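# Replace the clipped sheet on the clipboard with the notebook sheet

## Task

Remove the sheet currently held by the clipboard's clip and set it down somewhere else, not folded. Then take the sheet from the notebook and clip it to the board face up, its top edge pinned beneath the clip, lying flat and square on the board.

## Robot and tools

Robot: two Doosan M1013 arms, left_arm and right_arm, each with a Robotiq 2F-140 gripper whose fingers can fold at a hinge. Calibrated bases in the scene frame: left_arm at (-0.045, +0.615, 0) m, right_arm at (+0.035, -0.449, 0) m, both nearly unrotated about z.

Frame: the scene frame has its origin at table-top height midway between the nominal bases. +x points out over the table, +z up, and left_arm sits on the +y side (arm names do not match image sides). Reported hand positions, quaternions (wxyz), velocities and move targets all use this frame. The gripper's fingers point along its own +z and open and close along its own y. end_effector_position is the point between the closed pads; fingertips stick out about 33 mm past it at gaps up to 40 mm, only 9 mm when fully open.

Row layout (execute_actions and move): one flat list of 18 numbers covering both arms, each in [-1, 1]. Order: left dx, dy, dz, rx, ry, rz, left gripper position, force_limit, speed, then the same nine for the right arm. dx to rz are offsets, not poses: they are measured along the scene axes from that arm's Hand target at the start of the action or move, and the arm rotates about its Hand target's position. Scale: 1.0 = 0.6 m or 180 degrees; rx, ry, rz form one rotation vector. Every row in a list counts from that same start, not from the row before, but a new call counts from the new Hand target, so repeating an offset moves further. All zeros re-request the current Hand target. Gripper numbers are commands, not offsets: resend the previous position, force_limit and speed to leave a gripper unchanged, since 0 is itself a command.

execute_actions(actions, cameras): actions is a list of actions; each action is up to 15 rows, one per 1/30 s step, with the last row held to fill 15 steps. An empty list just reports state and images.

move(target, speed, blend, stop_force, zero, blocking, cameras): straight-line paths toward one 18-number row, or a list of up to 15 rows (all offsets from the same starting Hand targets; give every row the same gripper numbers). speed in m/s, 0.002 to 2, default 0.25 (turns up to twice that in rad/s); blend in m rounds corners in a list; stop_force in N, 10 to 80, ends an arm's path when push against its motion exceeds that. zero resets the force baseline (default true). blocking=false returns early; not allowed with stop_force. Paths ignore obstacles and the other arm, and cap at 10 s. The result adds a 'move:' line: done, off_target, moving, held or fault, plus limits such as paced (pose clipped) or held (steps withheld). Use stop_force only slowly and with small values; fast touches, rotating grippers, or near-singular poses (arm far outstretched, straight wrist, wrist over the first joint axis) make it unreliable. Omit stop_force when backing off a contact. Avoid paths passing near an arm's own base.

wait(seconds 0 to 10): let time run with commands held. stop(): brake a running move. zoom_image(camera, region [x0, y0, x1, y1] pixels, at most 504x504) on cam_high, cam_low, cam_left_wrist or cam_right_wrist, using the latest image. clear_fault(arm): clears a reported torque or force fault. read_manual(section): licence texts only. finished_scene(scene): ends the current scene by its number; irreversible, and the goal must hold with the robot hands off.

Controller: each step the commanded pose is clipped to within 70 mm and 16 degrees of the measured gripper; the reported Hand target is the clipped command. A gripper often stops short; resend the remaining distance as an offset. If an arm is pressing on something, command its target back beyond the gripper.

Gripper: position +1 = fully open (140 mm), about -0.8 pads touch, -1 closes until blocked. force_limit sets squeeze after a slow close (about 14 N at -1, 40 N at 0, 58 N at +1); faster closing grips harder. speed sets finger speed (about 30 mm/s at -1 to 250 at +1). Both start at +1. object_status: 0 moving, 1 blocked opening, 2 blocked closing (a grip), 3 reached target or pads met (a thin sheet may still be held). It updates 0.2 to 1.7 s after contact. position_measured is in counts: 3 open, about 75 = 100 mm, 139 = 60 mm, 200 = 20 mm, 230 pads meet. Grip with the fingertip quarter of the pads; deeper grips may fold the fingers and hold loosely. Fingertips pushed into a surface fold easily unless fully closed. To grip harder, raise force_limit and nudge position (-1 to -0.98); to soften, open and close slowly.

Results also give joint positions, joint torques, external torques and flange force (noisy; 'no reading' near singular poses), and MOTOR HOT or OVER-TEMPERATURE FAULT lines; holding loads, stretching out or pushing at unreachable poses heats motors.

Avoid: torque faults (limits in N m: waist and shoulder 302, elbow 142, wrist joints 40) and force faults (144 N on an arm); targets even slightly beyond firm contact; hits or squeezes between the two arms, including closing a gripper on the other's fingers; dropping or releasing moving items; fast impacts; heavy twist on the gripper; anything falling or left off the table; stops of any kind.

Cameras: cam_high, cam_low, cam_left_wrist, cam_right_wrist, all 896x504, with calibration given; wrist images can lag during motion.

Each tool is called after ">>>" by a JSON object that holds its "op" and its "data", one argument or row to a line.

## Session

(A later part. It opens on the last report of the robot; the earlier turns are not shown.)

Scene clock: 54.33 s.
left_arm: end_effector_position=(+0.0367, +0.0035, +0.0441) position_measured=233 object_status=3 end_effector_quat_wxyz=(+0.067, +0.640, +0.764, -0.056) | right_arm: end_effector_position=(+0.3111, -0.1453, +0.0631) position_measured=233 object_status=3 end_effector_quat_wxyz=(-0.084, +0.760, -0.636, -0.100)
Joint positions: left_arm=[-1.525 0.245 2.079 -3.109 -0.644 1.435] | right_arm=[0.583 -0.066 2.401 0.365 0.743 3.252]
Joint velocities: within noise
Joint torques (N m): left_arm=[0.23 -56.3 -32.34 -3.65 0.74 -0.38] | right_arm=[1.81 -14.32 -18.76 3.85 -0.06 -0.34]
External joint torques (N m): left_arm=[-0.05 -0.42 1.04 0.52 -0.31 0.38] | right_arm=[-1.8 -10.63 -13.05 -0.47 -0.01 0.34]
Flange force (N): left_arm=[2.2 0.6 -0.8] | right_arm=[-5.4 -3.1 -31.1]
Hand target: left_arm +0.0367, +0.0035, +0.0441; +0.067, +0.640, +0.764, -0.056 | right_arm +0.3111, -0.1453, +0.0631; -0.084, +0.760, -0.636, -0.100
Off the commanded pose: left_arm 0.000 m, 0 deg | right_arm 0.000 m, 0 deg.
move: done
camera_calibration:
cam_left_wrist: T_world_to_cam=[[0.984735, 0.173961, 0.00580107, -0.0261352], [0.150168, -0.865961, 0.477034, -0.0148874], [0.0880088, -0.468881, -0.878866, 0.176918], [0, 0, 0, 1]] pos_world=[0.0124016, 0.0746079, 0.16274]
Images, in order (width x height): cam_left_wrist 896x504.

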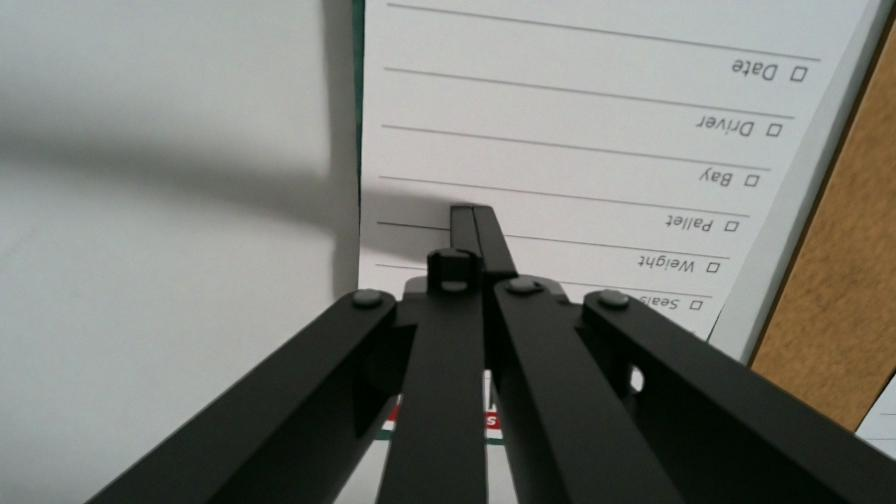

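>>> {"op": "move", "data": {
  "target": [
    [0,0,0.05,0,0,0,-1,-1,0,0,0,0,0,0,0,-1,-1,0],
    [0.289,0.0797,0.05,0,0,0,-1,-1,0,0,0,0,0,0,0,-1,-1,0],
    [0.289,0.0797,0.0,0,0,0,-1,-1,0,0,0,0,0,0,0,-1,-1,0]
  ],
  "speed": [0.1,0.2,0.08],
  "cameras": ["cam_left_wrist"]
}}

>>> {"op": "move", "data": {
  "target": [0,0,-0.03,0,0,0,-1,-1,0,0,0,0,0,0,0,-1,-1,0],
  "speed": 0.006,
  "stop_force": 10,
  "cameras": []
}}

>>> {"op": "move", "data": {
  "target": [0.041,0.0073,0.0005,0,0,0,-1,-1,0,0,0,0,0,0,0,-1,-1,0],
  "speed": 0.03,
  "cameras": ["cam_left_wrist","cam_right_wrist"]
}}

Scene clock: 57.73 s.
left_arm: end_effector_position=(+0.2101, +0.0513, +0.0442) position_measured=233 object_status=3 end_effector_quat_wxyz=(+0.067, +0.640, +0.764, -0.056) | right_arm: end_effector_position=(+0.3111, -0.1453, +0.0631) position_measured=233 object_status=3 end_effector_quat_wxyz=(-0.084, +0.760, -0.636, -0.100)
Joint positions: left_arm=[-1.203 0.25 2.072 -3.201 -0.649 1.826] | right_arm=[0.583 -0.066 2.401 0.365 0.743 3.252]
Joint velocities: within noise
Joint torques (N m): left_arm=[-0.38 -56.91 -33.29 -3.61 0.76 -0.28] | right_arm=[1.53 -14.36 -18.86 3.89 -0.1 -0.24]
External joint torques (N m): left_arm=[0.69 -0.75 1.68 0.37 -0.34 0.28] | right_arm=[-1.51 -10.62 -12.95 -0.51 0.02 0.24]
Flange force (N): left_arm=[4.0 0.6 -1.1] | right_arm=[-5.8 -2.8 -30.9]
Hand target: left_arm +0.2101, +0.0513, +0.0441; +0.067, +0.640, +0.764, -0.056 | right_arm +0.3111, -0.1453, +0.0631; -0.084, +0.760, -0.636, -0.100
Off the commanded pose: left_arm 0.000 m, 0 deg | right_arm 0.000 m, 0 deg.
move: done
camera_calibration:
cam_left_wrist: T_world_to_cam=[[0.984735, 0.173961, 0.00580107, -0.205302], [0.150168, -0.865961, 0.477034, 0.000451316], [0.0880088, -0.468881, -0.878866, 0.184061], [0, 0, 0, 1]] pos_world=[0.185902, 0.122408, 0.16274]
Images, in order (width x height): cam_left_wrist 896x504.

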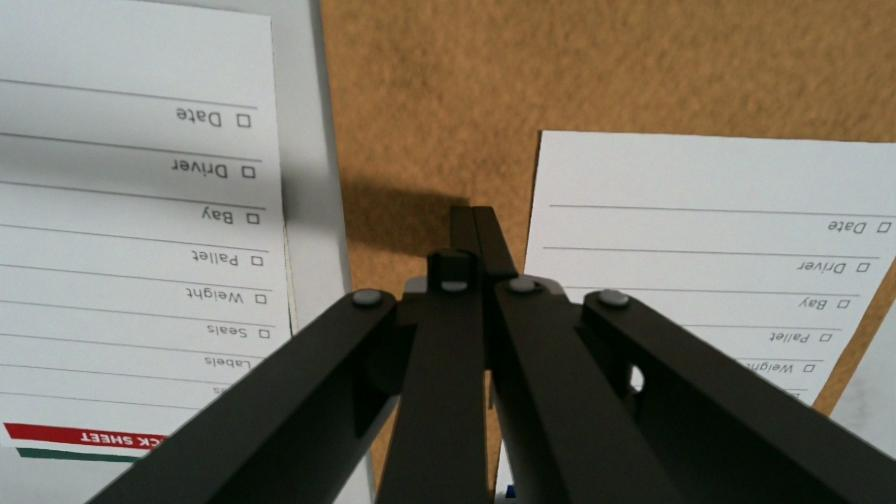

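Scene clock: 59.27 s.
left_arm: end_effector_position=(+0.2102, +0.0513, +0.0387) position_measured=233 object_status=3 end_effector_quat_wxyz=(+0.067, +0.640, +0.764, -0.056) | right_arm: end_effector_position=(+0.3111, -0.1453, +0.0631) position_measured=233 object_status=3 end_effector_quat_wxyz=(-0.084, +0.760, -0.636, -0.100)
Joint positions: left_arm=[-1.203 0.257 2.076 -3.202 -0.638 1.828] | right_arm=[0.583 -0.066 2.401 0.365 0.743 3.252]
Joint velocities: within noise
Joint torques (N m): left_arm=[-0.74 -41.64 -26.59 -3.65 2.55 -0.37] | right_arm=[1.65 -14.45 -18.52 3.82 -0.15 -0.39]
External joint torques (N m): left_arm=[0.78 -16.29 -4.72 0.44 -2.13 0.37] | right_arm=[-1.54 -10.62 -13.3 -0.44 0.07 0.39]
Flange force (N): left_arm=[6.8 -1.1 -29.9] | right_arm=[-6.4 -3.1 -31.3]
Hand target: left_arm +0.2102, +0.0513, +0.0387; +0.067, +0.640, +0.764, -0.056 (not the last commanded pose) | right_arm +0.3111, -0.1453, +0.0631; -0.084, +0.760, -0.636, -0.100
Off the commanded pose: left_arm 0.013 m, 0 deg | right_arm 0.000 m, 0 deg.
move: contact (left_arm)
No camera images: "cameras" was empty.

Scene clock: 60.43 s.
left_arm: end_effector_position=(+0.2347, +0.0557, +0.0389) position_measured=233 object_status=3 end_effector_quat_wxyz=(+0.067, +0.640, +0.764, -0.056) | right_arm: end_effector_position=(+0.3111, -0.1453, +0.0631) position_measured=233 object_status=3 end_effector_quat_wxyz=(-0.084, +0.760, -0.636, -0.100)
Joint positions: left_arm=[-1.16 0.266 2.063 -3.213 -0.645 1.879] | right_arm=[0.583 -0.066 2.401 0.365 0.743 3.252]
Joint velocities: within noise
Joint torques (N m): left_arm=[-0.52 -54.59 -29.59 -2.82 0.62 -0.66] | right_arm=[1.57 -14.42 -18.75 3.85 -0.01 -0.3]
External joint torques (N m): left_arm=[0.62 -4.56 -1.95 -0.42 -0.2 0.66] | right_arm=[-1.54 -10.57 -13.11 -0.47 -0.07 0.3]
Flange force (N): left_arm=[1.6 1.9 -7.7] | right_arm=[-6.0 -3.0 -30.7]
Hand target: left_arm +0.2348, +0.0557, +0.0390; +0.067, +0.640, +0.764, -0.056 | right_arm +0.3111, -0.1453, +0.0631; -0.084, +0.760, -0.636, -0.100
Off the commanded pose: left_arm 0.000 m, 0 deg | right_arm 0.000 m, 0 deg.
move: done
camera_calibration:
cam_left_wrist: T_world_to_cam=[[0.984735, 0.173961, 0.00580164, -0.230262], [0.150164, -0.865938, 0.477077, 0.0030391], [0.0880167, -0.468923, -0.878842, 0.179388], [0, 0, 0, 1]] pos_world=[0.210502, 0.126808, 0.15754]
cam_right_wrist: T_world_to_cam=[[-0.989061, -0.147498, 0.00163079, 0.295596], [-0.117557, 0.794874, 0.595277, 0.114618], [-0.0890983, 0.588574, -0.803519, 0.30337], [0, 0, 0, 1]] pos_world=[0.332866, -0.226062, 0.175052]
Images, in order (width x height): cam_left_wrist 896x504, cam_right_wrist 896x504.

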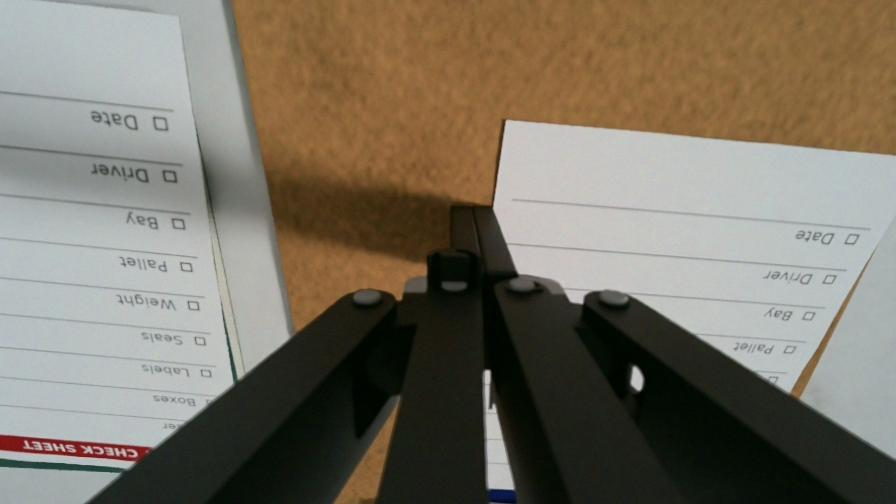

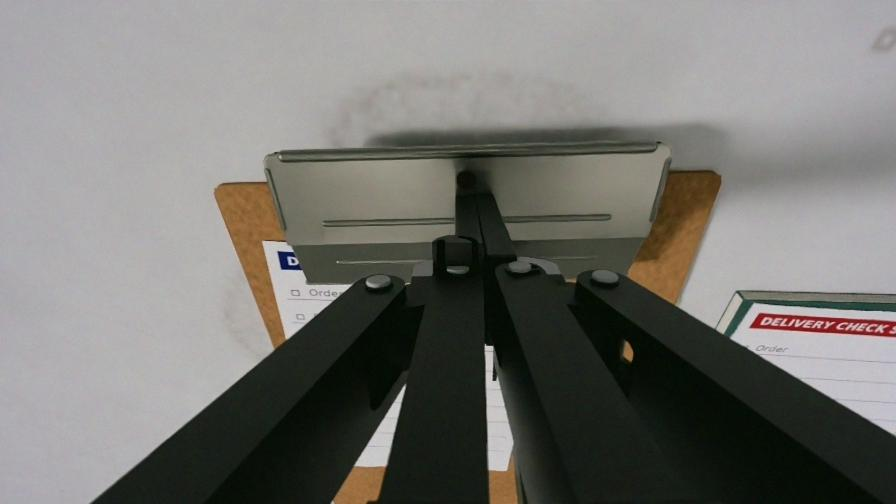

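>>> {"op": "move", "data": {
  "target": [
    [0,0,0.03,0,0,0,-1,-1,0,0,0,0,0,0,0,-1,-1,0],
    [-0.0075,-0.12,0.03,0,0,0,-1,-1,0,0,0,0,0,0,0,-1,-1,0],
    [-0.0075,-0.12,0.004,0,0,0,-1,-1,0,0,0,0,0,0,0,-1,-1,0],
    [-0.0075,-0.12,0.0002,0,0,0,-1,-1,0,0,0,0,0,0,0,-1,-1,0]
  ],
  "speed": [0.1,0.1,0.06,0.008],
  "cameras": ["cam_left_wrist"]
}}

>>> {"op": "move", "data": {
  "target": [0.131,0.023,0,0,0,0,-1,-1,0,0,0,0,0,0,0,-1,-1,0],
  "speed": 0.05,
  "cameras": ["cam_left_wrist","cam_right_wrist","cam_high"]
}}

Scene clock: 62.67 s.
left_arm: end_effector_position=(+0.2303, -0.0164, +0.0392) position_measured=233 object_status=3 end_effector_quat_wxyz=(+0.067, +0.640, +0.764, -0.056) | right_arm: end_effector_position=(+0.3111, -0.1453, +0.0631) position_measured=233 object_status=3 end_effector_quat_wxyz=(-0.084, +0.760, -0.636, -0.100)
Joint positions: left_arm=[-1.214 0.348 1.943 -3.196 -0.68 1.81] | right_arm=[0.583 -0.066 2.401 0.365 0.743 3.252]
Joint velocities: within noise
Joint torques (N m): left_arm=[-0.6 -64.23 -32.54 -3.72 0.94 -0.4] | right_arm=[1.52 -14.09 -18.91 3.8 -0.03 -0.33]
External joint torques (N m): left_arm=[0.59 -3.93 0.08 0.39 -0.52 0.4] | right_arm=[-1.51 -10.8 -12.9 -0.42 -0.04 0.33]
Flange force (N): left_arm=[4.1 0.3 -6.2] | right_arm=[-5.9 -2.3 -31.0]
Hand target: left_arm +0.2303, -0.0163, +0.0391; +0.067, +0.640, +0.764, -0.056 | right_arm +0.3111, -0.1453, +0.0631; -0.084, +0.760, -0.636, -0.100
Off the commanded pose: left_arm 0.000 m, 0 deg | right_arm 0.000 m, 0 deg.
move: done
camera_calibration:
cam_left_wrist: T_world_to_cam=[[0.984734, 0.173969, 0.00577739, -0.213303], [0.150174, -0.865894, 0.477153, -0.058745], [0.0880123, -0.469001, -0.878801, 0.146196], [0, 0, 0, 1]] pos_world=[0.206002, 0.0548074, 0.15774]
Images, in order (width x height): cam_left_wrist 896x504.

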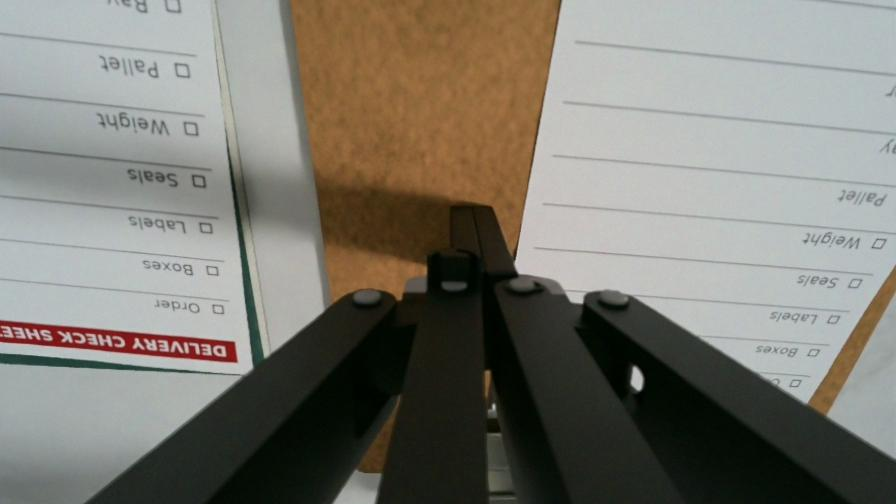

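Scene clock: 64.13 s.
left_arm: end_effector_position=(+0.2821, -0.0072, +0.0390) position_measured=233 object_status=3 end_effector_quat_wxyz=(+0.067, +0.639, +0.764, -0.056) | right_arm: end_effector_position=(+0.3111, -0.1453, +0.0631) position_measured=233 object_status=3 end_effector_quat_wxyz=(-0.084, +0.760, -0.636, -0.100)
Joint positions: left_arm=[-1.134 0.368 1.913 -3.216 -0.694 1.904] | right_arm=[0.583 -0.066 2.401 0.365 0.743 3.252]
Joint velocities: within noise
Joint torques (N m): left_arm=[-5.42 -56.21 -23.08 -5.18 -1.29 -0.49] | right_arm=[1.34 -14.32 -18.86 3.86 -0.08 -0.29]
External joint torques (N m): left_arm=[5.44 -14.28 -9.85 1.78 1.7 0.49] | right_arm=[-1.21 -10.7 -12.98 -0.48 0.01 0.29]
Flange force (N): left_arm=[-1.0 8.1 -19.7] | right_arm=[-6.6 -2.3 -30.8]
Hand target: left_arm +0.2819, -0.0072, +0.0391; +0.067, +0.640, +0.764, -0.056 (not the last commanded pose) | right_arm +0.3111, -0.1453, +0.0631; -0.084, +0.760, -0.636, -0.100
Off the commanded pose: left_arm 0.027 m, 0 deg | right_arm 0.000 m, 0 deg.
move: held (left_arm; a check stopped the path); limits=held
pose unreachable (left arm): on one or more control steps of this call, first in action 0 (counted from 0), this arm could not follow its commanded pose, so it was not sent that pose on those steps. It may still have moved: this result reports where it is.
cause: moving toward the commanded pose would bring a part of the arm too close to another arm (a part of this arm just beyond joint 5 (wrist pitch) and a part of the right arm just beyond its joint 4 (forearm roll), along the way the arms are being sent, or toward where that arm still pushes).
camera_calibration:
cam_left_wrist: T_world_to_cam=[[0.984687, 0.174232, 0.00589323, -0.265918], [0.150369, -0.865952, 0.476986, -0.0585687], [0.0882097, -0.468796, -0.878891, 0.145679], [0, 0, 0, 1]] pos_world=[0.257802, 0.0639077, 0.15754]
cam_right_wrist: T_world_to_cam=[[-0.989061, -0.147498, 0.00163079, 0.295596], [-0.117557, 0.794874, 0.595277, 0.114618], [-0.0890983, 0.588574, -0.803519, 0.30337], [0, 0, 0, 1]] pos_world=[0.332866, -0.226062, 0.175052]
Images, in order (width x height): cam_high 896x504, cam_left_wrist 896x504, cam_right_wrist 896x504.

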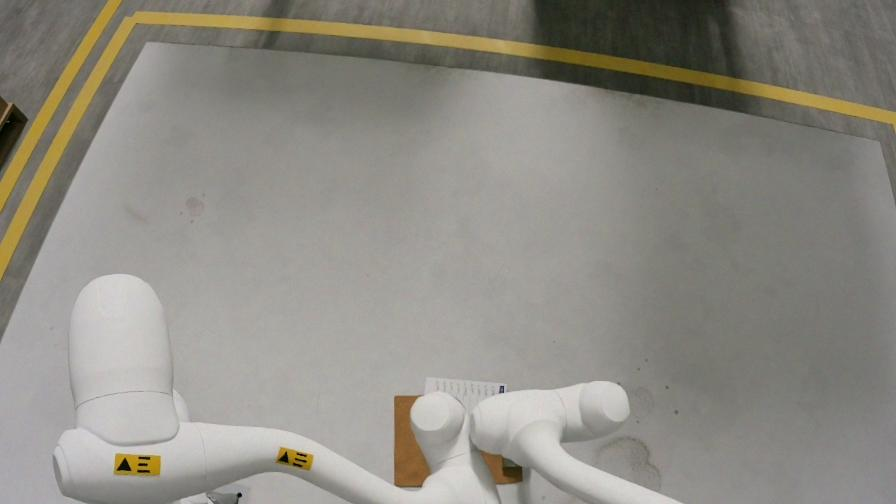

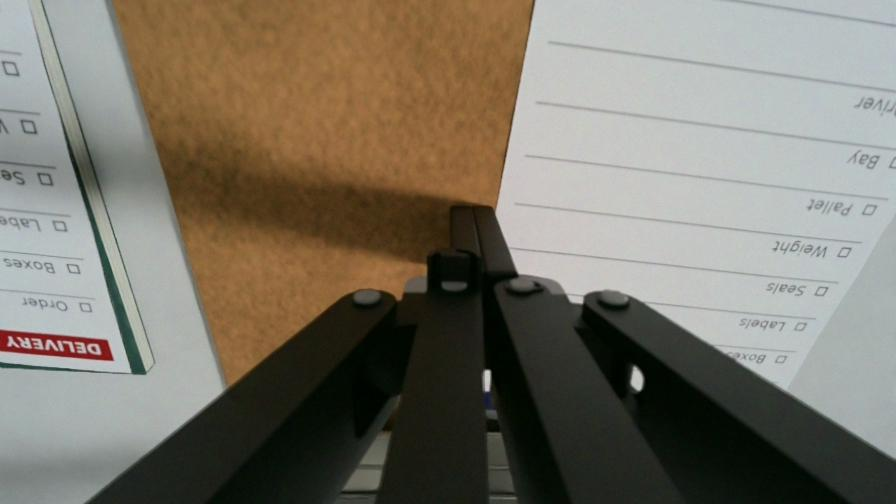

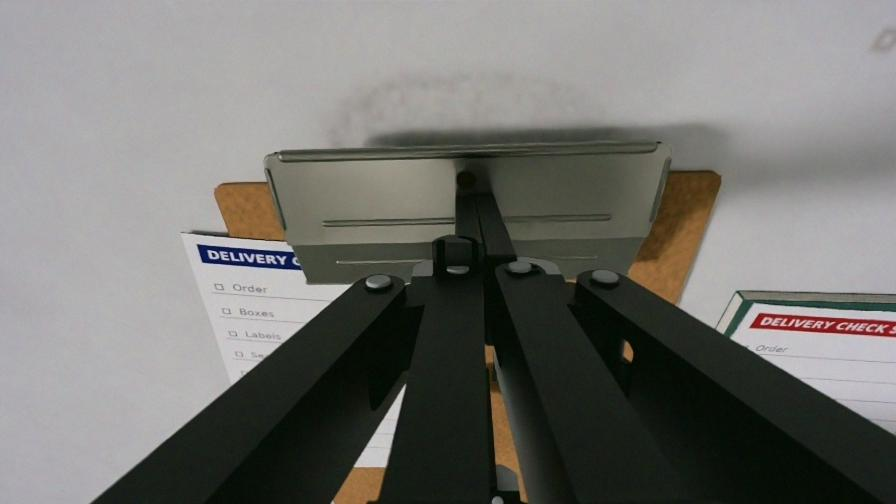

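>>> {"op": "move", "data": {
  "target": [
    [-0.0164,-0.0029,0.0,0,0,0,-1,-1,0,0,0,0,0,0,0,-1,-1,0],
    [-0.0227,0.0327,0.04,-0.0657,-0.0116,0,-1,-1,0,0,0,0,0,0,0,-1,-1,0],
    [-0.0227,0.0327,0.006,-0.0657,-0.0116,0,-1,-1,0,0,0,0,0,0,0,-1,-1,0]
  ],
  "speed": [0.05,0.08,0.05],
  "cameras": ["cam_left_wrist"]
}}

>>> {"op": "move", "data": {
  "target": [0,0,-0.03,0,0,0,-1,-1,0,0,0,0,0,0,0,-1,-1,0],
  "speed": 0.006,
  "stop_force": 10,
  "cameras": ["cam_left_wrist"]
}}

Scene clock: 67.53 s.
left_arm: end_effector_position=(+0.2683, +0.0124, +0.0428) position_measured=233 object_status=3 end_effector_quat_wxyz=(+0.147, +0.630, +0.753, -0.122) | right_arm: end_effector_position=(+0.3111, -0.1453, +0.0631) position_measured=233 object_status=3 end_effector_quat_wxyz=(-0.084, +0.760, -0.636, -0.100)
Joint positions: left_arm=[-1.108 0.274 2.089 -3.419 -0.424 2.111] | right_arm=[0.583 -0.066 2.401 0.365 0.743 3.252]
Joint velocities: within noise
Joint torques (N m): left_arm=[0.13 -60.43 -31.67 -3.62 1.22 -0.2] | right_arm=[1.42 -14.36 -18.75 3.86 -0.07 -0.34]
External joint torques (N m): left_arm=[0 0.33 -0.02 0.45 -0.35 0.2] | right_arm=[-1.46 -10.56 -13.1 -0.47 -0.01 0.34]
Flange force (N): left_arm=[-0.8 0.4 -0.2] | right_arm=[-6.3 -2.9 -30.8]
Hand target: left_arm +0.2683, +0.0124, +0.0427; +0.147, +0.630, +0.753, -0.122 | right_arm +0.3111, -0.1453, +0.0631; -0.084, +0.760, -0.636, -0.100
Off the commanded pose: left_arm 0.000 m, 0 deg | right_arm 0.000 m, 0 deg.
move: done
camera_calibration:
cam_left_wrist: T_world_to_cam=[[0.984502, 0.175275, 0.00582184, -0.255756], [0.129553, -0.749261, 0.64948, -0.0445865], [0.118199, -0.63866, -0.760357, 0.148341], [0, 0, 0, 1]] pos_world=[0.240035, 0.10616, 0.143239]
Images, in order (width x height): cam_left_wrist 896x504.

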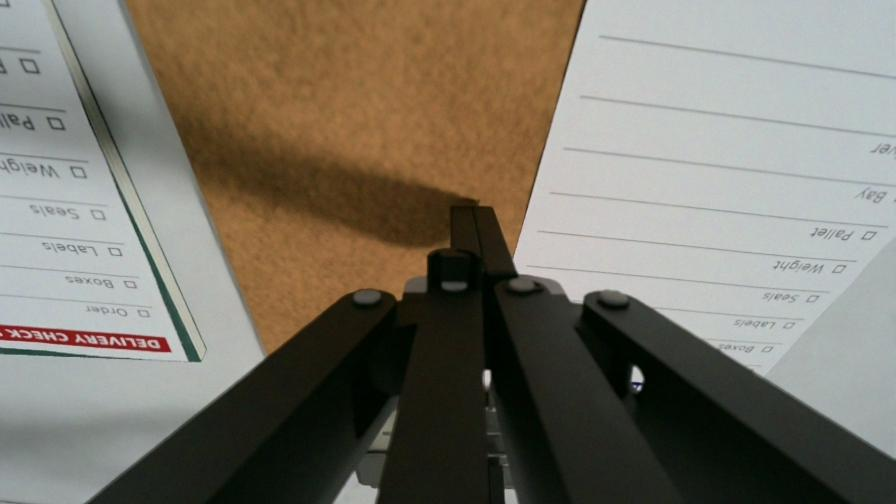

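Scene clock: 68.67 s.
left_arm: end_effector_position=(+0.2683, +0.0123, +0.0396) position_measured=233 object_status=3 end_effector_quat_wxyz=(+0.147, +0.630, +0.753, -0.123) | right_arm: end_effector_position=(+0.3111, -0.1453, +0.0631) position_measured=233 object_status=3 end_effector_quat_wxyz=(-0.084, +0.760, -0.636, -0.100)
Joint positions: left_arm=[-1.108 0.279 2.091 -3.423 -0.418 2.115] | right_arm=[0.583 -0.066 2.401 0.365 0.743 3.252]
Joint velocities: within noise
Joint torques (N m): left_arm=[-1.12 -45.65 -28.33 -3.47 1.9 -0.35] | right_arm=[1.74 -14.41 -18.81 3.95 -0.07 -0.26]
External joint torques (N m): left_arm=[1.09 -14.36 -3.14 0.32 -1.04 0.35] | right_arm=[-1.66 -10.66 -13.03 -0.57 -0.01 0.26]
Flange force (N): left_arm=[2.7 -1.6 -26.0] | right_arm=[-5.5 -2.9 -31.1]
Hand target: left_arm +0.2683, +0.0123, +0.0396; +0.147, +0.630, +0.753, -0.123 (not the last commanded pose) | right_arm +0.3111, -0.1453, +0.0631; -0.084, +0.760, -0.636, -0.100
Off the commanded pose: left_arm 0.015 m, 0 deg | right_arm 0.000 m, 0 deg.
move: contact (left_arm)
camera_calibration:
cam_left_wrist: T_world_to_cam=[[0.984502, 0.175277, 0.00579709, -0.255734], [0.129554, -0.749168, 0.649586, -0.0425987], [0.118201, -0.638768, -0.760266, 0.145982], [0, 0, 0, 1]] pos_world=[0.240035, 0.106159, 0.140139]
Images, in order (width x height): cam_left_wrist 896x504.

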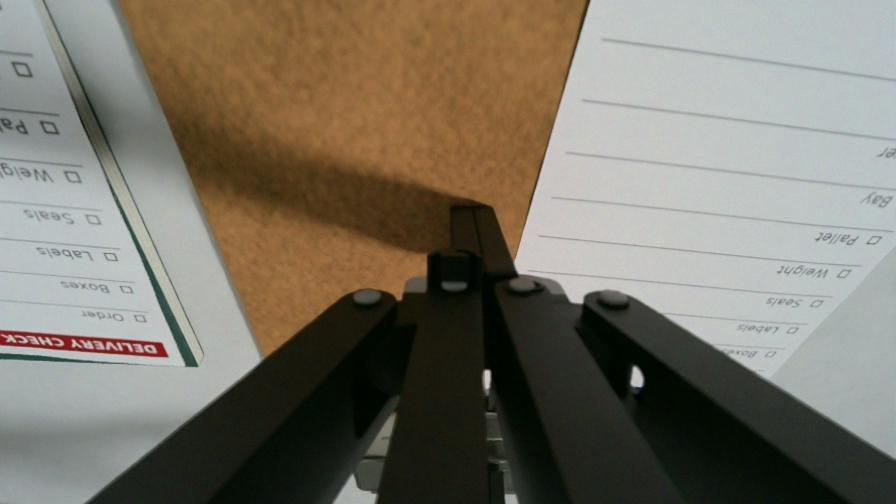

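>>> {"op": "move", "data": {
  "target": [0.0985,0.0174,0.0004,0,0,0,-1,-1,0,0,0,0,0,0,0,-1,-1,0],
  "speed": 0.05,
  "cameras": ["cam_left_wrist","cam_right_wrist","cam_high"]
}}

Scene clock: 70.37 s.
left_arm: end_effector_position=(+0.3274, +0.0228, +0.0398) position_measured=233 object_status=3 end_effector_quat_wxyz=(+0.147, +0.630, +0.753, -0.123) | right_arm: end_effector_position=(+0.3111, -0.1453, +0.0631) position_measured=233 object_status=3 end_effector_quat_wxyz=(-0.084, +0.760, -0.636, -0.100)
Joint positions: left_arm=[-1.009 0.31 2.045 -3.485 -0.453 2.26] | right_arm=[0.583 -0.066 2.401 0.365 0.743 3.252]
Joint velocities: within noise
Joint torques (N m): left_arm=[3.85 -56.3 -28.26 -2.56 1.31 -0.02] | right_arm=[1.53 -14.42 -18.88 3.81 0.01 -0.32]
External joint torques (N m): left_arm=[-3.8 -7.72 -3.74 -0.62 -0.54 0.02] | right_arm=[-1.62 -10.41 -12.92 -0.43 -0.09 0.32]
Flange force (N): left_arm=[-4.4 -6.3 -11.6] | right_arm=[-5.7 -3.1 -30.2]
Hand target: left_arm +0.3274, +0.0228, +0.0398; +0.147, +0.630, +0.753, -0.123 | right_arm +0.3111, -0.1453, +0.0631; -0.084, +0.760, -0.636, -0.100
Off the commanded pose: left_arm 0.000 m, 0 deg | right_arm 0.000 m, 0 deg.
move: done
camera_calibration:
cam_left_wrist: T_world_to_cam=[[0.984504, 0.175264, 0.00580912, -0.315743], [0.129536, -0.749172, 0.649586, -0.0425881], [0.118201, -0.638768, -0.760266, 0.145791], [0, 0, 0, 1]] pos_world=[0.299135, 0.116559, 0.140339]
cam_right_wrist: T_world_to_cam=[[-0.989061, -0.147498, 0.00163079, 0.295596], [-0.117557, 0.794874, 0.595277, 0.114618], [-0.0890983, 0.588574, -0.803519, 0.30337], [0, 0, 0, 1]] pos_world=[0.332866, -0.226062, 0.175052]
Images, in order (width x height): cam_high 896x504, cam_left_wrist 896x504, cam_right_wrist 896x504.

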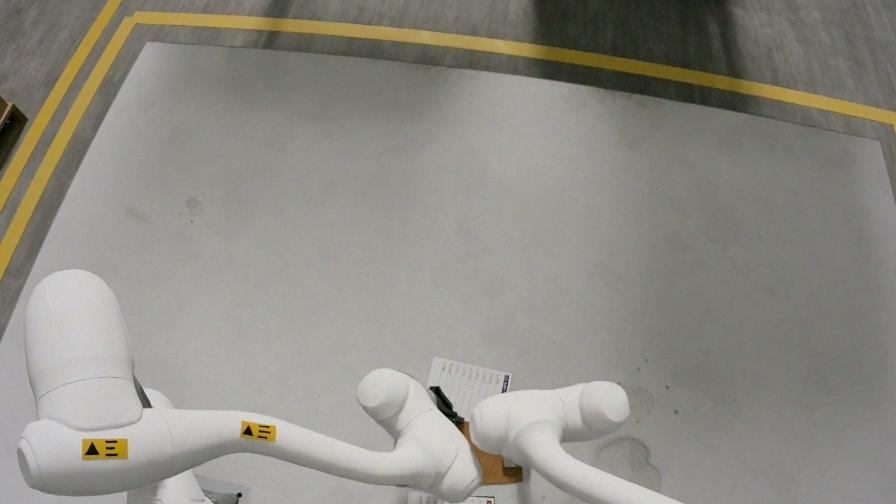

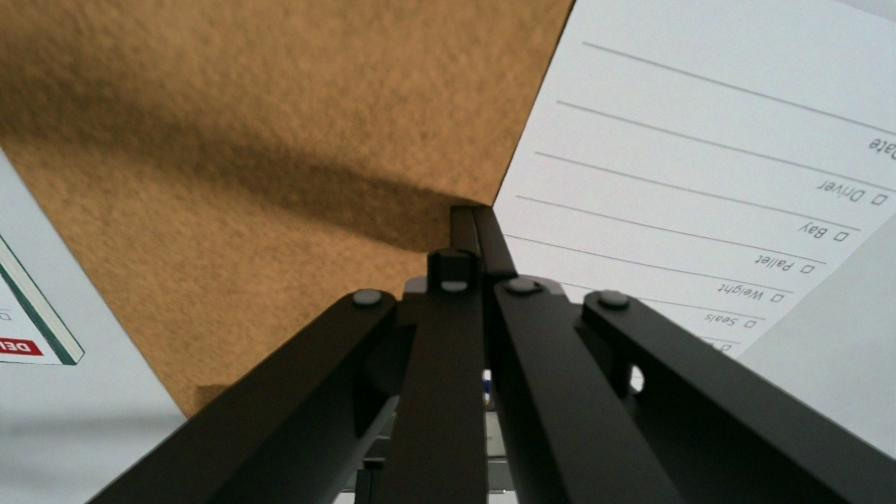

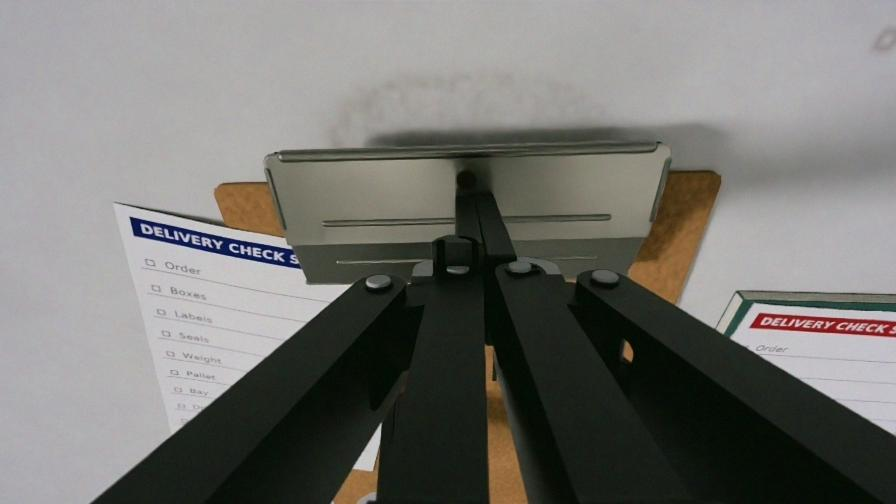

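>>> {"op": "move", "data": {
  "target": [
    [-0.0164,-0.0029,0.002,0,0,0,-1,-1,0,0,0,0,0,0,0,-1,-1,0],
    [-0.0101,-0.039,0.002,0,0,0,-1,-1,0,0,0,0,0,0,0,-1,-1,0],
    [-0.0101,-0.039,0,0,0,0,-1,-1,0,0,0,0,0,0,0,-1,-1,0],
    [0.105,-0.0187,0,0,0,0,-1,-1,0,0,0,0,0,0,0,-1,-1,0]
  ],
  "speed": 0.05,
  "cameras": ["cam_left_wrist","cam_right_wrist","cam_high"]
}}

Scene clock: 71.77 s.
left_arm: end_effector_position=(+0.3237, +0.0001, +0.0399) position_measured=233 object_status=3 end_effector_quat_wxyz=(+0.147, +0.630, +0.752, -0.122) | right_arm: end_effector_position=(+0.3111, -0.1453, +0.0631) position_measured=233 object_status=3 end_effector_quat_wxyz=(-0.084, +0.760, -0.636, -0.100)
Joint positions: left_arm=[-1.035 0.33 2.014 -3.46 -0.457 2.213] | right_arm=[0.583 -0.066 2.401 0.365 0.743 3.252]
Joint velocities: within noise
Joint torques (N m): left_arm=[1.78 -63.06 -26.94 -3.48 -0.45 -0.33] | right_arm=[1.51 -14.69 -18.85 3.87 -0.02 -0.23]
External joint torques (N m): left_arm=[-2 -3.14 -5.46 0.24 1.26 0.33] | right_arm=[-1.58 -10.18 -13 -0.49 -0.07 0.23]
Flange force (N): left_arm=[-7.7 -0.6 -2.2] | right_arm=[-5.8 -3.6 -29.9]
Hand target: left_arm +0.3236, +0.0001, +0.0401; +0.147, +0.630, +0.752, -0.122 (not the last commanded pose) | right_arm +0.3111, -0.1453, +0.0631; -0.084, +0.760, -0.636, -0.100
Off the commanded pose: left_arm 0.068 m, 0 deg | right_arm 0.000 m, 0 deg.
move: held (left_arm; a check stopped the path); path passed 3 of 4 targets; limits=held
pose unreachable (left arm): on one or more control steps of this call, first in action 0 (counted from 0), this arm could not follow its commanded pose, so it was not sent that pose on those steps. It may still have moved: this result reports where it is.
cause: moving toward the commanded pose would bring a part of the arm too close to another arm (a part of this arm just beyond joint 4 (forearm roll) and a part of the right arm just beyond its joint 4 (forearm roll), along the way the arms are being sent, or toward where that arm still pushes).
camera_calibration:
cam_left_wrist: T_world_to_cam=[[0.984579, 0.174832, 0.00608203, -0.30816], [0.129052, -0.749359, 0.649467, -0.058926], [0.118105, -0.638667, -0.760366, 0.131902], [0, 0, 0, 1]] pos_world=[0.295434, 0.0939608, 0.140438]
cam_right_wrist: T_world_to_cam=[[-0.989061, -0.147498, 0.00163079, 0.295596], [-0.117557, 0.794874, 0.595277, 0.114618], [-0.0890983, 0.588574, -0.803519, 0.30337], [0, 0, 0, 1]] pos_world=[0.332866, -0.226062, 0.175052]
Images, in order (width x height): cam_high 896x504, cam_left_wrist 896x504, cam_right_wrist 896x504.

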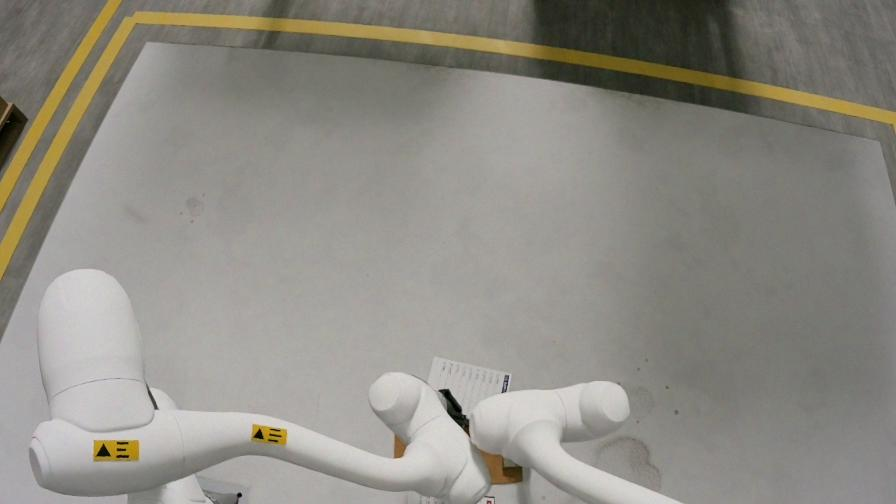

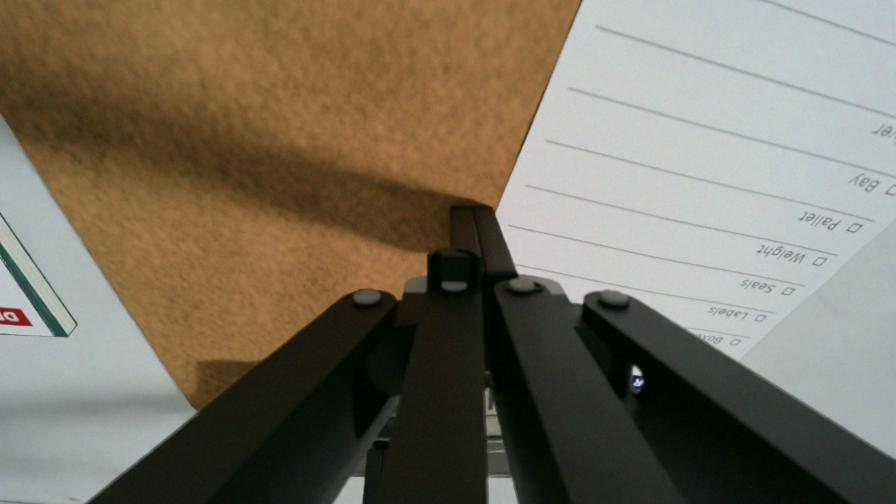

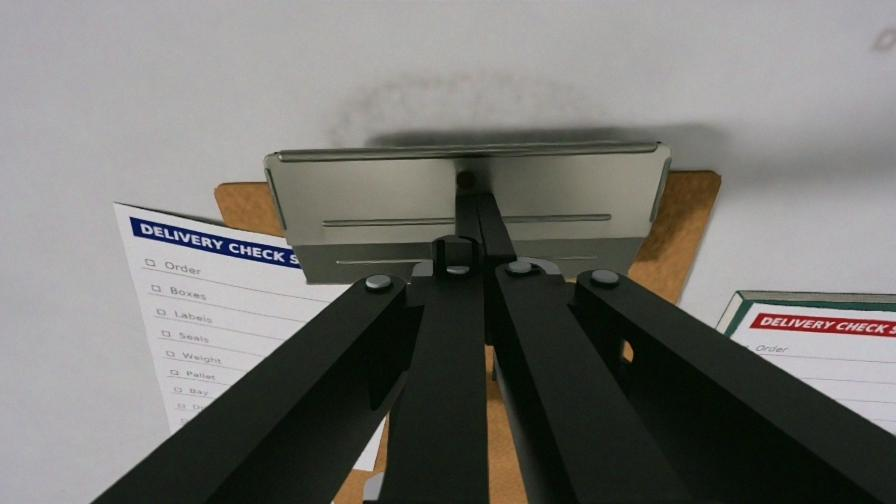

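>>> {"op": "move", "data": {
  "target": [
    [-0.0044,0.0246,0.001,0,0,0,-1,-1,0,0,0,0,0,0,0,-1,-1,0],
    [-0.0044,0.0246,-0.0004,0,0,0,-1,-1,0,0,0,0,0,0,0,-1,-1,0],
    [0.098,0.0427,-0.0004,0,0,0,-1,-1,0,0,0,0,0,0,0,-1,-1,0]
  ],
  "speed": 0.05,
  "cameras": ["cam_left_wrist","cam_right_wrist","cam_high"]
}}

Scene clock: 72.90 s.
left_arm: end_effector_position=(+0.3279, +0.0160, +0.0400) position_measured=233 object_status=3 end_effector_quat_wxyz=(+0.147, +0.630, +0.752, -0.122) | right_arm: end_effector_position=(+0.3111, -0.1453, +0.0631) position_measured=233 object_status=3 end_effector_quat_wxyz=(-0.084, +0.760, -0.636, -0.100)
Joint positions: left_arm=[-1.015 0.317 2.035 -3.478 -0.455 2.248] | right_arm=[0.583 -0.066 2.401 0.365 0.743 3.252]
Joint velocities: within noise
Joint torques (N m): left_arm=[1.01 -60.63 -29.81 -3.7 -0.05 0.06] | right_arm=[1.99 -14.57 -18.92 3.91 0 -0.29]
External joint torques (N m): left_arm=[-1.23 -3.79 -2.21 0.5 0.83 -0.05] | right_arm=[-2.01 -10.36 -12.89 -0.53 -0.08 0.29]
Flange force (N): left_arm=[-2.4 -3.3 -4.9] | right_arm=[-4.7 -3.5 -30.5]
Hand target: left_arm +0.3278, +0.0160, +0.0401; +0.147, +0.630, +0.752, -0.122 (not the last commanded pose) | right_arm +0.3111, -0.1453, +0.0631; -0.084, +0.760, -0.636, -0.100
Off the commanded pose: left_arm 0.055 m, 0 deg | right_arm 0.000 m, 0 deg.
move: held (left_arm; a check stopped the path); path passed 2 of 3 targets; limits=held
pose unreachable (left arm): on one or more control steps of this call, first in action 0 (counted from 0), this arm could not follow its commanded pose, so it was not sent that pose on those steps. It may still have moved: this result reports where it is.
cause: moving toward the commanded pose would bring a part of the arm too close to another arm (a part of this arm just beyond joint 4 (forearm roll) and a part of the right arm just beyond its joint 4 (forearm roll), at the place that arm is still heading or pushing toward).
camera_calibration:
cam_left_wrist: T_world_to_cam=[[0.984571, 0.174866, 0.00642158, -0.315125], [0.128839, -0.749279, 0.649601, -0.0475173], [0.118404, -0.638751, -0.760248, 0.141463], [0, 0, 0, 1]] pos_world=[0.299636, 0.10986, 0.140438]
cam_right_wrist: T_world_to_cam=[[-0.989061, -0.147498, 0.00163079, 0.295596], [-0.117557, 0.794874, 0.595277, 0.114618], [-0.0890983, 0.588574, -0.803519, 0.30337], [0, 0, 0, 1]] pos_world=[0.332866, -0.226062, 0.175052]
Images, in order (width x height): cam_high 896x504, cam_left_wrist 896x504, cam_right_wrist 896x504.

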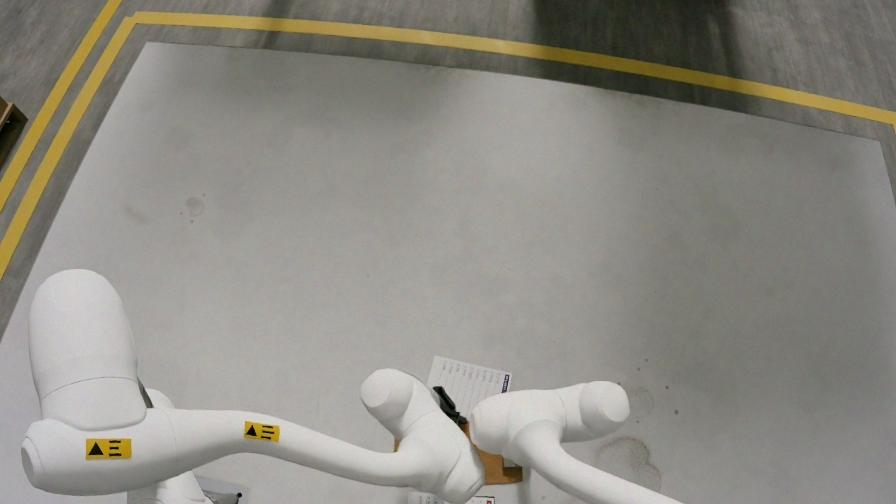

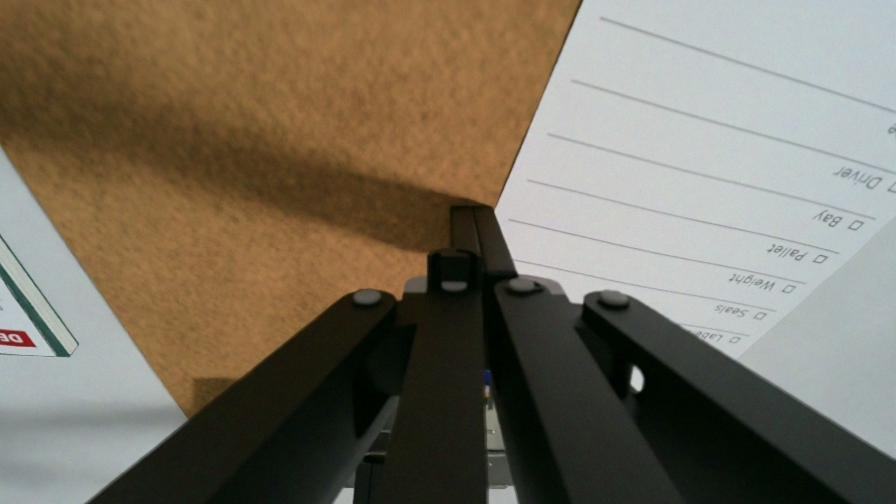

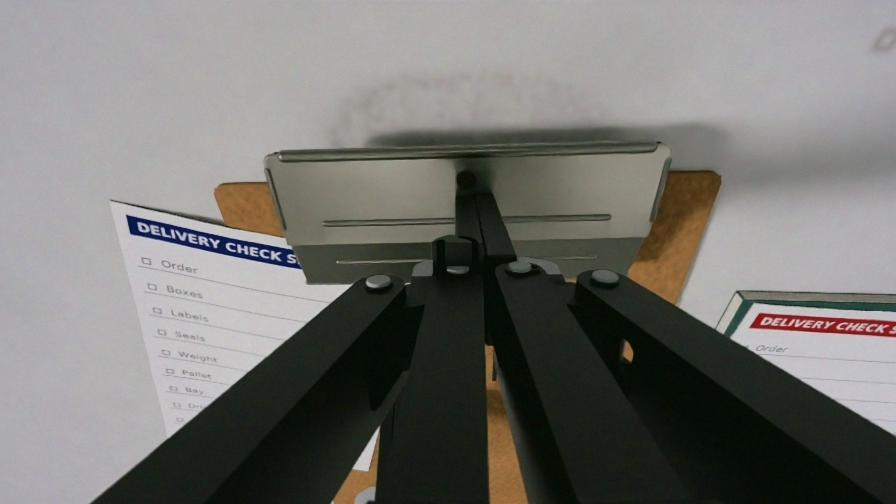

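>>> {"op": "move", "data": {
  "target": [
    [-0.01,0,0.07,0,0,0,-1,-1,0,0,0,0,0,0,0,-1,-1,0],
    [-0.518,-0.0265,0.127,0.0657,0.0116,0,-1,-1,0,0,0,0,0,0,0,-1,-1,0],
    [-0.14,0.1855,0.167,-0.2244,-0.0396,0,-1,-1,0,0,0,0,0,0,0,-1,-1,0]
  ],
  "speed": [0.1,0.3,0.3],
  "cameras": []
}}

Scene clock: 77.93 s.
left_arm: end_effector_position=(+0.2438, +0.1273, +0.1403) position_measured=233 object_status=3 end_effector_quat_wxyz=(+0.401, +0.547, +0.654, -0.336) | right_arm: end_effector_position=(+0.3111, -0.1453, +0.0631) position_measured=233 object_status=3 end_effector_quat_wxyz=(-0.084, +0.760, -0.636, -0.100)
Joint positions: left_arm=[-0.825 0.033 2.574 -2.259 0.696 1.114] | right_arm=[0.583 -0.066 2.401 0.365 0.743 3.252]
Joint velocities: within noise
Joint torques (N m): left_arm=[1.03 -23.59 -21.19 -2.32 2.6 -0.17] | right_arm=[1.46 -14.05 -18.72 3.82 -0.11 -0.24]
External joint torques (N m): left_arm=[-1.1 -0.72 0.45 0.22 -0.37 0.17] | right_arm=[-1.5 -10.96 -13.16 -0.43 0.03 0.24]
Flange force (N): left_arm=[0.0 0.0 0.0] | right_arm=[-5.8 -2.5 -31.6]
Hand target: left_arm +0.2438, +0.1273, +0.1403; +0.401, +0.547, +0.654, -0.336 | right_arm +0.3111, -0.1453, +0.0631; -0.084, +0.760, -0.636, -0.100
Off the commanded pose: left_arm 0.000 m, 0 deg | right_arm 0.000 m, 0 deg.
move: done
No camera images: "cameras" was empty.

>>> {"op": "move", "data": {
  "target": [
    [0.05,0.01,-0.06,0.0985,0.0174,0,-1,-1,0,0,0,0,0,0,0,-1,-1,0],
    [0.073,-0.121,-0.10,0.29,0.0512,0,-1,-1,0,0,0,0,0,0,0,-1,-1,0]
  ],
  "speed": [0.2,0.2],
  "cameras": ["cam_left_wrist","cam_high"]
}}

Scene clock: 81.10 s.
left_arm: end_effector_position=(+0.2876, +0.0547, +0.0803) position_measured=233 object_status=3 end_effector_quat_wxyz=(+0.068, +0.640, +0.764, -0.056) | right_arm: end_effector_position=(+0.3111, -0.1453, +0.0631) position_measured=233 object_status=3 end_effector_quat_wxyz=(-0.084, +0.760, -0.636, -0.100)
Joint positions: left_arm=[-1.08 0.255 1.98 -0.083 0.742 -1.179] | right_arm=[0.583 -0.066 2.401 0.365 0.743 3.252]
Joint velocities: within noise
Joint torques (N m): left_arm=[-1.57 -58.97 -35.12 2.88 -0.05 -0.7] | right_arm=[1.48 -14.48 -18.82 3.86 -0.08 -0.28]
External joint torques (N m): left_arm=[1.64 -0.81 1.61 0.42 -0.37 0.7] | right_arm=[-1.54 -10.42 -13 -0.48 0 0.28]
Flange force (N): left_arm=[5.4 2.0 0.3] | right_arm=[-5.9 -3.1 -30.5]
Hand target: left_arm +0.2876, +0.0547, +0.0803; +0.068, +0.640, +0.764, -0.056 | right_arm +0.3111, -0.1453, +0.0631; -0.084, +0.760, -0.636, -0.100
Off the commanded pose: left_arm 0.000 m, 0 deg | right_arm 0.000 m, 0 deg.
move: done
camera_calibration:
cam_left_wrist: T_world_to_cam=[[0.984811, 0.17351, 0.00652148, -0.282447], [0.149372, -0.865762, 0.477644, -0.0252517], [0.088522, -0.469415, -0.878529, 0.210393], [0, 0, 0, 1]] pos_world=[0.263304, 0.125907, 0.198739]
Images, in order (width x height): cam_high 896x504, cam_left_wrist 896x504.

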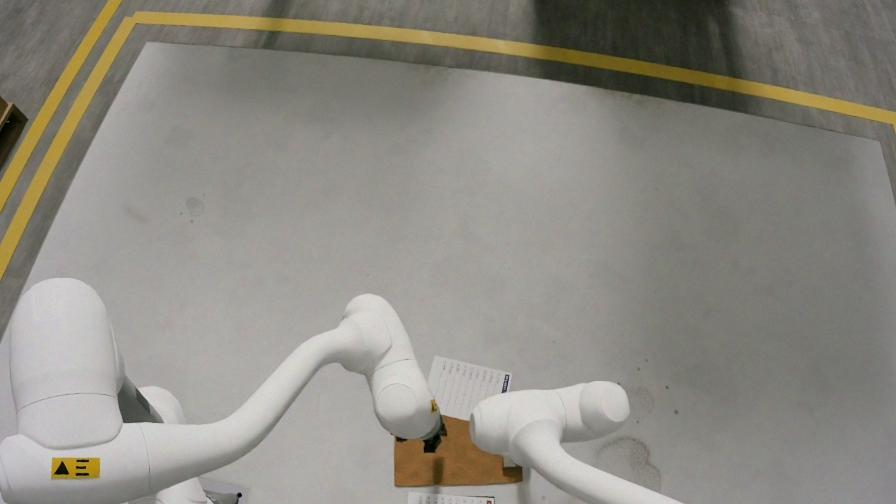

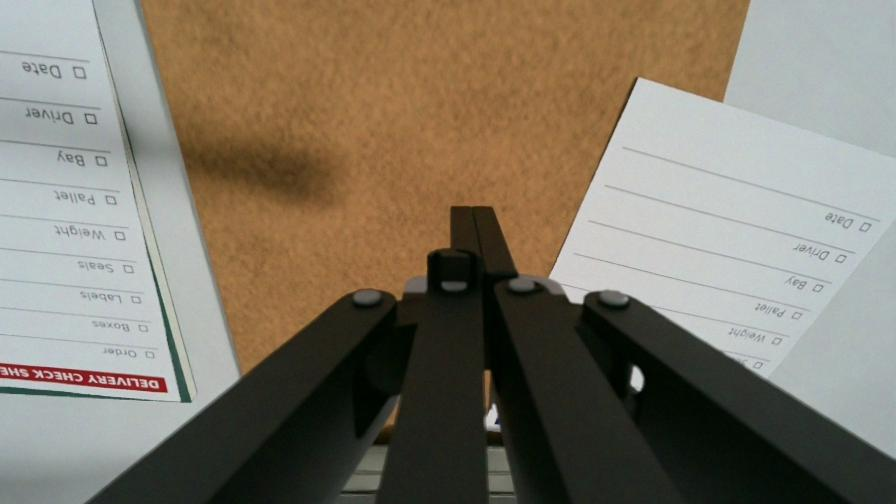

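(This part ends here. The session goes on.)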